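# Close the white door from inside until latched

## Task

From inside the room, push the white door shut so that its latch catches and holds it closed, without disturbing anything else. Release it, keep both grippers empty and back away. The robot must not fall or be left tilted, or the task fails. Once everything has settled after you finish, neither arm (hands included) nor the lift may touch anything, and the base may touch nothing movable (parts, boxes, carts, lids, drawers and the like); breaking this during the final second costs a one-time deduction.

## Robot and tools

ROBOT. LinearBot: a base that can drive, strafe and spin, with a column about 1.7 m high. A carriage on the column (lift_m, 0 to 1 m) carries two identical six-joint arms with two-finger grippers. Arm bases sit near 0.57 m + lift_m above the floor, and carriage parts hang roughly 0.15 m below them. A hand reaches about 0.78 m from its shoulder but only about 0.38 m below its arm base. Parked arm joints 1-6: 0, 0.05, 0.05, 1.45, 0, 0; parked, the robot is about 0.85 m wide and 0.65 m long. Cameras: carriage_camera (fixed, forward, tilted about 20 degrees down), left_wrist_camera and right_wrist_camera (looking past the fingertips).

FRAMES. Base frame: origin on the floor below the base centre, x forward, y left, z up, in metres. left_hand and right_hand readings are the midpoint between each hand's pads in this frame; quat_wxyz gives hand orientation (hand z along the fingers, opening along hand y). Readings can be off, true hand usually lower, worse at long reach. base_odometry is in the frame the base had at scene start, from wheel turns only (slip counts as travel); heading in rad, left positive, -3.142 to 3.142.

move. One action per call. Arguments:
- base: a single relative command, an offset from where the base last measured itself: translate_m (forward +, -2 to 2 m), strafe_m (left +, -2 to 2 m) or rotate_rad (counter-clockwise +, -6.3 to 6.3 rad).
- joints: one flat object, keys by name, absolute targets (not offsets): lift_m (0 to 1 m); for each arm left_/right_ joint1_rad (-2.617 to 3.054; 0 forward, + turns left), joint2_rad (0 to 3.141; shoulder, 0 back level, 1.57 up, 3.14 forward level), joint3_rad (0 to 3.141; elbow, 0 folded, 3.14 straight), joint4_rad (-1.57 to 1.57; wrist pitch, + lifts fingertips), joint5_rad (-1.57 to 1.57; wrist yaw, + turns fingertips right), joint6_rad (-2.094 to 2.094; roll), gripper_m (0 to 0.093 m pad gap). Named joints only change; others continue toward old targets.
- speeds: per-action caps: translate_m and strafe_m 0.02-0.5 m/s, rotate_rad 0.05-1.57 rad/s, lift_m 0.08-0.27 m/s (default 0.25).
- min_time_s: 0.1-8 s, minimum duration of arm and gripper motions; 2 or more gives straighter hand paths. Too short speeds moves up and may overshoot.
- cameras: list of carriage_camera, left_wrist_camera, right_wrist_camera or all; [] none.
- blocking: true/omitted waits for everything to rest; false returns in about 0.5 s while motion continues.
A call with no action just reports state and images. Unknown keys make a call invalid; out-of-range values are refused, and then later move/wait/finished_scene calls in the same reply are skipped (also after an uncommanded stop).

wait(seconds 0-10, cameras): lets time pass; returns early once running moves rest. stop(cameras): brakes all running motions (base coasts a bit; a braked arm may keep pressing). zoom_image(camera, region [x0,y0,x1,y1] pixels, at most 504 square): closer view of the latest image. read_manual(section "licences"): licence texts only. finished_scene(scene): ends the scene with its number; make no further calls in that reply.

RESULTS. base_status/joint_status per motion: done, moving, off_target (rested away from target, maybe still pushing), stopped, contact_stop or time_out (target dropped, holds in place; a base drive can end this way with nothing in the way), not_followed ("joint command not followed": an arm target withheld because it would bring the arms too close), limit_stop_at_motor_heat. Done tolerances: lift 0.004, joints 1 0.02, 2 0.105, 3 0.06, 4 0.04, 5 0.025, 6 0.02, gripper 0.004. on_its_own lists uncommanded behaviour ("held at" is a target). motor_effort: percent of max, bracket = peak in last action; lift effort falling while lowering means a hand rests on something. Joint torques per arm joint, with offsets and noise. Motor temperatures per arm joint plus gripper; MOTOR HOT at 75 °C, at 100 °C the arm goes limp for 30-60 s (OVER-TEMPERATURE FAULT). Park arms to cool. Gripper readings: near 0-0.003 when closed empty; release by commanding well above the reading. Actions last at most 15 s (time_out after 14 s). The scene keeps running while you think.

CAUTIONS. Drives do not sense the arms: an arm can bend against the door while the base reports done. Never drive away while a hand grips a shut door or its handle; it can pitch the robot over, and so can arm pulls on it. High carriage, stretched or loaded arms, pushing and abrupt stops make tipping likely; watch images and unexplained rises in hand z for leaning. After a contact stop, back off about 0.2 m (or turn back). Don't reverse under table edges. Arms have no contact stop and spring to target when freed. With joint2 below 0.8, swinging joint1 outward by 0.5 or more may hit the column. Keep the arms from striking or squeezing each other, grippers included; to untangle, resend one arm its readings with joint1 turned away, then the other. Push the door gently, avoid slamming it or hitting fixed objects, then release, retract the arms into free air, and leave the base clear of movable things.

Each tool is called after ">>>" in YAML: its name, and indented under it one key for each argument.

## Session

>>> move:
  cameras: ["carriage_camera"]

Scene clock: 0.00 s.
Joint torques (N m): no reading
Motor temperatures (°C): left_arm=[30 34 35 29 28 30 27] | right_arm=[30 31 32 28 29 29 31]
base_odometry: x=+0.000 y=+0.000 heading=+0.000
base_status: not commanded
joint_positions: lift_m=+0.300 left_joint1_rad=-0.008 left_joint2_rad=+0.051 left_joint3_rad=+0.041 left_joint4_rad=+1.440 left_joint5_rad=+0.011 left_joint6_rad=+0.011 left_gripper_m=+0.09396 right_joint1_rad=+0.018 right_joint2_rad=+0.067 right_joint3_rad=+0.063 right_joint4_rad=+1.446 right_joint5_rad=+0.039 right_joint6_rad=-0.006 right_gripper_m=+0.09396
joint_status: not commanded
motor_effort: lift_m=+18 drive_wheels=+1
left_hand: x=+0.2522 y=+0.2949 z=+1.3106 quat_wxyz=(+0.997, +0.006, +0.071, +0.001) (m; base frame)
right_hand: x=+0.2488 y=-0.3033 z=+1.3166 quat_wxyz=(+0.998, +0.018, +0.064, +0.005) (m; base frame)
pictures: carriage_camera
Images, in order (width x height): carriage_camera 672x504.

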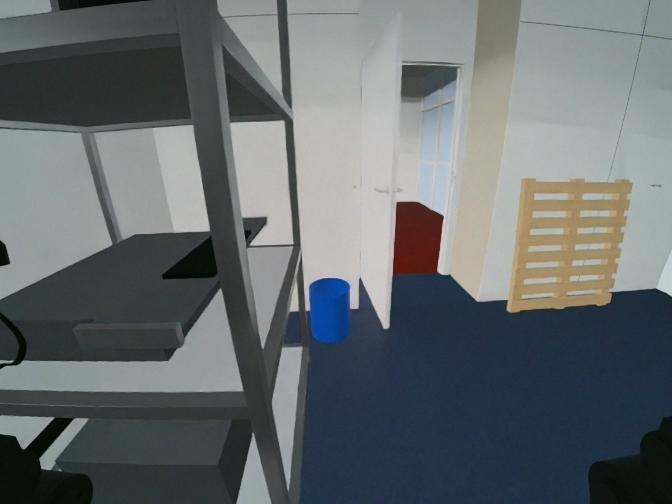

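>>> move:
  base: {"strafe_m": -0.6}
  joints: {"lift_m": 0.1, "left_gripper_m": 0, "right_gripper_m": 0}

>>> move:
  base: {"rotate_rad": 0.05}

>>> move:
  base: {"translate_m": 0.7}
  joints: {"left_joint1_rad": 0, "left_joint2_rad": 2.618, "left_joint3_rad": 1.92, "left_joint4_rad": 0.698, "left_joint5_rad": 0, "left_joint6_rad": 0}
  min_time_s: 2.5
  speeds: {"translate_m": 0.35}
  cameras: ["carriage_camera"]

Scene clock: 14.33 s.
Joint torques (N m): left_arm=[-0.13 3.96 5.59 -0.07 0.08 0.07] | right_arm=[-0.17 3.84 6.06 -0.21 -0.1 -0.05]
move: done
base_odometry: x=-0.001 y=-0.600 heading=-0.001
base_status: done
joint_positions: lift_m=+0.100 left_joint1_rad=-0.007 left_joint2_rad=+0.051 left_joint3_rad=+0.041 left_joint4_rad=+1.440 left_joint5_rad=+0.011 left_joint6_rad=+0.011 left_gripper_m=+0.00066 right_joint1_rad=+0.019 right_joint2_rad=+0.067 right_joint3_rad=+0.063 right_joint4_rad=+1.446 right_joint5_rad=+0.039 right_joint6_rad=-0.006 right_gripper_m=+0.00010
joint_status: all done
motor_effort: lift_m=+19(20) drive_wheels=-2(17)
left_hand: x=+0.2522 y=+0.2949 z=+1.1105 quat_wxyz=(+0.997, +0.006, +0.071, +0.001) (m; base frame)
right_hand: x=+0.2488 y=-0.3032 z=+1.1165 quat_wxyz=(+0.998, +0.018, +0.064, +0.005) (m; base frame)
pictures: none

Scene clock: 15.13 s.
Joint torques (N m): left_arm=[-0.24 4 5.55 -0.09 0.09 0] | right_arm=[-0.18 3.88 6.05 -0.21 -0.11 -0.05]
move: done
base_odometry: x=-0.001 y=-0.600 heading=+0.049
base_status: done
joint_positions: lift_m=+0.100 left_joint1_rad=-0.007 left_joint2_rad=+0.051 left_joint3_rad=+0.041 left_joint4_rad=+1.440 left_joint5_rad=+0.011 left_joint6_rad=+0.011 left_gripper_m=+0.00066 right_joint1_rad=+0.019 right_joint2_rad=+0.067 right_joint3_rad=+0.063 right_joint4_rad=+1.446 right_joint5_rad=+0.039 right_joint6_rad=-0.006 right_gripper_m=+0.00010
joint_status: not commanded
motor_effort: lift_m=+19(19) drive_wheels=-3(9)
left_hand: x=+0.2522 y=+0.2949 z=+1.1105 quat_wxyz=(+0.997, +0.006, +0.071, +0.001) (m; base frame)
right_hand: x=+0.2488 y=-0.3032 z=+1.1165 quat_wxyz=(+0.998, +0.018, +0.064, +0.005) (m; base frame)
pictures: none

Scene clock: 18.90 s.
Joint torques (N m): left_arm=[0.49 -15.19 9.03 1.94 -0.04 -0.06] | right_arm=[-0.13 3.85 6.11 -0.2 -0.09 -0.05]
move: done
base_odometry: x=+0.699 y=-0.566 heading=+0.048
base_status: done
joint_positions: lift_m=+0.100 left_joint1_rad=-0.007 left_joint2_rad=+2.611 left_joint3_rad=+1.893 left_joint4_rad=+0.701 left_joint5_rad=+0.011 left_joint6_rad=+0.010 left_gripper_m=+0.00066 right_joint1_rad=+0.019 right_joint2_rad=+0.067 right_joint3_rad=+0.063 right_joint4_rad=+1.446 right_joint5_rad=+0.039 right_joint6_rad=-0.006 right_gripper_m=+0.00010
joint_status: all done
motor_effort: lift_m=+18(19) drive_wheels=-1(15)
left_hand: x=+0.9348 y=+0.2898 z=+0.8077 quat_wxyz=(+0.701, +0.010, +0.713, -0.003) (m; base frame)
right_hand: x=+0.2489 y=-0.3032 z=+1.1165 quat_wxyz=(+0.998, +0.018, +0.065, +0.005) (m; base frame)
pictures: carriage_camera
Images, in order (width x height): carriage_camera 672x504.

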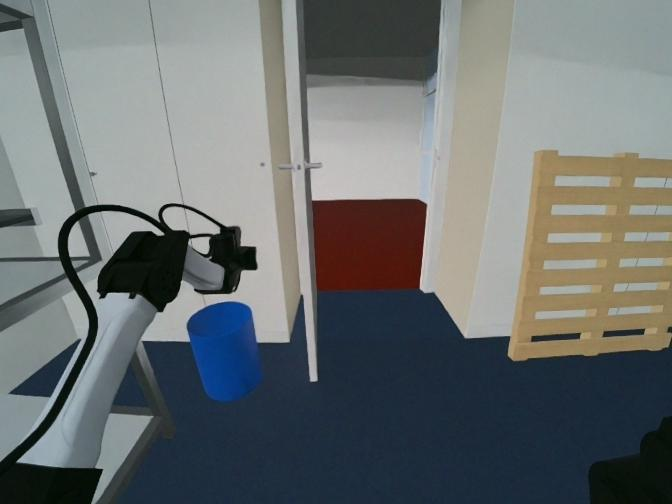

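>>> move:
  base: {"translate_m": 0.44}
  speeds: {"translate_m": 0.25}

>>> move:
  base: {"translate_m": 0.4}
  joints: {"left_joint1_rad": -0.6}
  speeds: {"translate_m": 0.12}
  min_time_s: 3.2

>>> move:
  base: {"strafe_m": -0.25}
  speeds: {"strafe_m": 0.2}
  cameras: ["carriage_camera"]

Scene clock: 31.40 s.
Joint torques (N m): left_arm=[0.31 -15.08 9.24 1.98 -0.06 -0.09] | right_arm=[-0.16 3.85 6.11 -0.24 -0.09 -0.04]
Motor temperatures (°C): left_arm=[30 40 38 33 28 30 27] | right_arm=[30 32 33 28 29 29 31]
move: done
base_odometry: x=+1.138 y=-0.546 heading=+0.048
base_status: done
joint_positions: lift_m=+0.100 left_joint1_rad=-0.007 left_joint2_rad=+2.611 left_joint3_rad=+1.893 left_joint4_rad=+0.700 left_joint5_rad=+0.011 left_joint6_rad=+0.010 left_gripper_m=+0.00066 right_joint1_rad=+0.019 right_joint2_rad=+0.067 right_joint3_rad=+0.063 right_joint4_rad=+1.446 right_joint5_rad=+0.039 right_joint6_rad=-0.006 right_gripper_m=+0.00010
joint_status: not commanded
motor_effort: lift_m=+18(18) drive_wheels=-2(14)
left_hand: x=+0.9348 y=+0.2898 z=+0.8075 quat_wxyz=(+0.701, +0.010, +0.713, -0.003) (m; base frame)
right_hand: x=+0.2488 y=-0.3032 z=+1.1166 quat_wxyz=(+0.998, +0.018, +0.064, +0.005) (m; base frame)
pictures: none

Scene clock: 35.50 s.
Joint torques (N m): left_arm=[-0.44 -15.21 9.02 1.98 0.22 0.09] | right_arm=[-0.16 3.82 6.08 -0.19 -0.1 -0.06]
move: done
base_odometry: x=+1.538 y=-0.527 heading=+0.048
base_status: done
joint_positions: lift_m=+0.100 left_joint1_rad=-0.597 left_joint2_rad=+2.611 left_joint3_rad=+1.893 left_joint4_rad=+0.698 left_joint5_rad=-0.013 left_joint6_rad=-0.005 left_gripper_m=+0.00065 right_joint1_rad=+0.019 right_joint2_rad=+0.067 right_joint3_rad=+0.063 right_joint4_rad=+1.446 right_joint5_rad=+0.039 right_joint6_rad=-0.006 right_gripper_m=+0.00010
joint_status: all done
motor_effort: lift_m=+18(18) drive_wheels=-1(14)
left_hand: x=+0.8116 y=-0.1055 z=+0.8070 quat_wxyz=(+0.670, +0.204, +0.684, -0.203) (m; base frame)
right_hand: x=+0.2489 y=-0.3032 z=+1.1165 quat_wxyz=(+0.998, +0.018, +0.065, +0.005) (m; base frame)
pictures: none

Scene clock: 37.83 s.
Joint torques (N m): left_arm=[-0.21 -15.24 8.94 1.96 0.24 0.14] | right_arm=[-0.17 3.81 6.09 -0.2 -0.1 -0.04]
move: done
base_odometry: x=+1.550 y=-0.776 heading=+0.048
base_status: done
joint_positions: lift_m=+0.100 left_joint1_rad=-0.600 left_joint2_rad=+2.611 left_joint3_rad=+1.893 left_joint4_rad=+0.698 left_joint5_rad=-0.013 left_joint6_rad=-0.005 left_gripper_m=+0.00065 right_joint1_rad=+0.019 right_joint2_rad=+0.067 right_joint3_rad=+0.063 right_joint4_rad=+1.446 right_joint5_rad=+0.039 right_joint6_rad=-0.006 right_gripper_m=+0.00010
joint_status: not commanded
motor_effort: lift_m=+18(18) drive_wheels=+1(14)
left_hand: x=+0.8105 y=-0.1071 z=+0.8070 quat_wxyz=(+0.670, +0.205, +0.684, -0.204) (m; base frame)
right_hand: x=+0.2489 y=-0.3032 z=+1.1165 quat_wxyz=(+0.998, +0.018, +0.065, +0.005) (m; base frame)
pictures: carriage_camera
Images, in order (width x height): carriage_camera 672x504.

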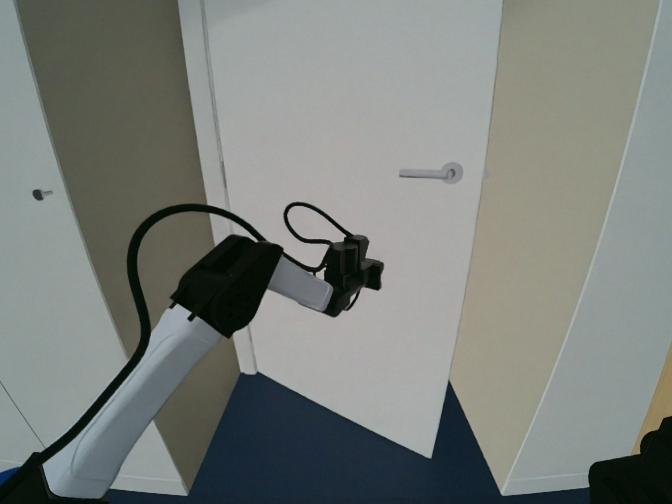

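>>> move:
  base: {"translate_m": 0.51}
  speeds: {"translate_m": 0.13}
  cameras: ["carriage_camera"]

>>> move:
  base: {"translate_m": -0.25}
  speeds: {"translate_m": 0.15}
  cameras: ["carriage_camera"]

>>> zoom_image:
  camera: "carriage_camera"
  region: [420, 100, 580, 260]

Scene clock: 49.13 s.
Joint torques (N m): left_arm=[11.97 -15.28 9.1 2.33 -3.06 0.39] | right_arm=[-0.14 3.79 5.97 -0.19 -0.11 -0.05]
Motor temperatures (°C): left_arm=[30 45 40 35 28 30 28] | right_arm=[30 32 33 28 29 29 31]
move: done
base_odometry: x=+2.059 y=-0.752 heading=+0.048
base_status: done
joint_positions: lift_m=+0.100 left_joint1_rad=-0.757 left_joint2_rad=+2.611 left_joint3_rad=+1.892 left_joint4_rad=+0.661 left_joint5_rad=+0.275 left_joint6_rad=-0.027 left_gripper_m=+0.00068 right_joint1_rad=+0.019 right_joint2_rad=+0.067 right_joint3_rad=+0.063 right_joint4_rad=+1.446 right_joint5_rad=+0.039 right_joint6_rad=-0.006 right_gripper_m=+0.00010
joint_status: not commanded
motor_effort: lift_m=+18(18) drive_wheels=+8(14)
left_hand: x=+0.7007 y=-0.2266 z=+0.7978 quat_wxyz=(+0.590, +0.345, +0.639, -0.352) (m; base frame)
right_hand: x=+0.2490 y=-0.3032 z=+1.1165 quat_wxyz=(+0.998, +0.018, +0.065, +0.005) (m; base frame)
pictures: carriage_camera
Images, in order (width x height): carriage_camera 672x504.

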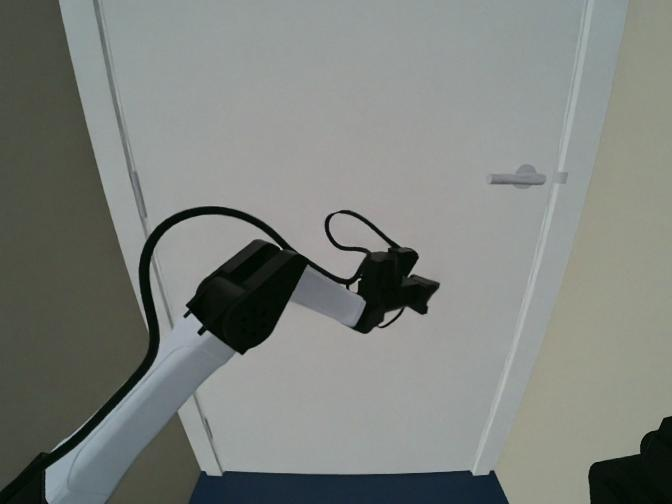

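Scene clock: 51.70 s.
Joint torques (N m): left_arm=[-0.35 -15.36 9.13 2.21 -0.03 0.16] | right_arm=[-0.16 3.82 6.04 -0.21 -0.1 -0.06]
move: done
base_odometry: x=+1.809 y=-0.764 heading=+0.048
base_status: done
joint_positions: lift_m=+0.100 left_joint1_rad=-0.597 left_joint2_rad=+2.611 left_joint3_rad=+1.892 left_joint4_rad=+0.680 left_joint5_rad=+0.015 left_joint6_rad=-0.008 left_gripper_m=+0.00065 right_joint1_rad=+0.019 right_joint2_rad=+0.067 right_joint3_rad=+0.063 right_joint4_rad=+1.446 right_joint5_rad=+0.039 right_joint6_rad=-0.006 right_gripper_m=+0.00010
joint_status: not commanded
motor_effort: lift_m=+18(18) drive_wheels=+0(11)
left_hand: x=+0.8087 y=-0.1093 z=+0.8020 quat_wxyz=(+0.660, +0.214, +0.688, -0.211) (m; base frame)
right_hand: x=+0.2490 y=-0.3032 z=+1.1165 quat_wxyz=(+0.998, +0.018, +0.065, +0.005) (m; base frame)
pictures: carriage_camera
Images, in order (width x height): carriage_camera 672x504.

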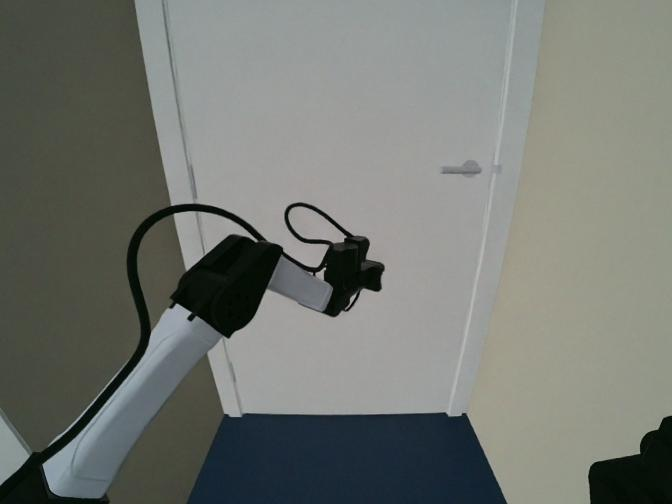

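Scaled by 3.150 from the camera's 672x504 image, which has a finer 960x720 frame.

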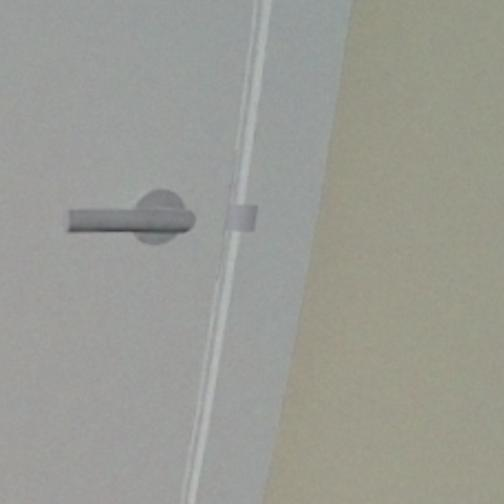

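>>> finished_scene:
  scene: 3

The scene is finished: the task was done.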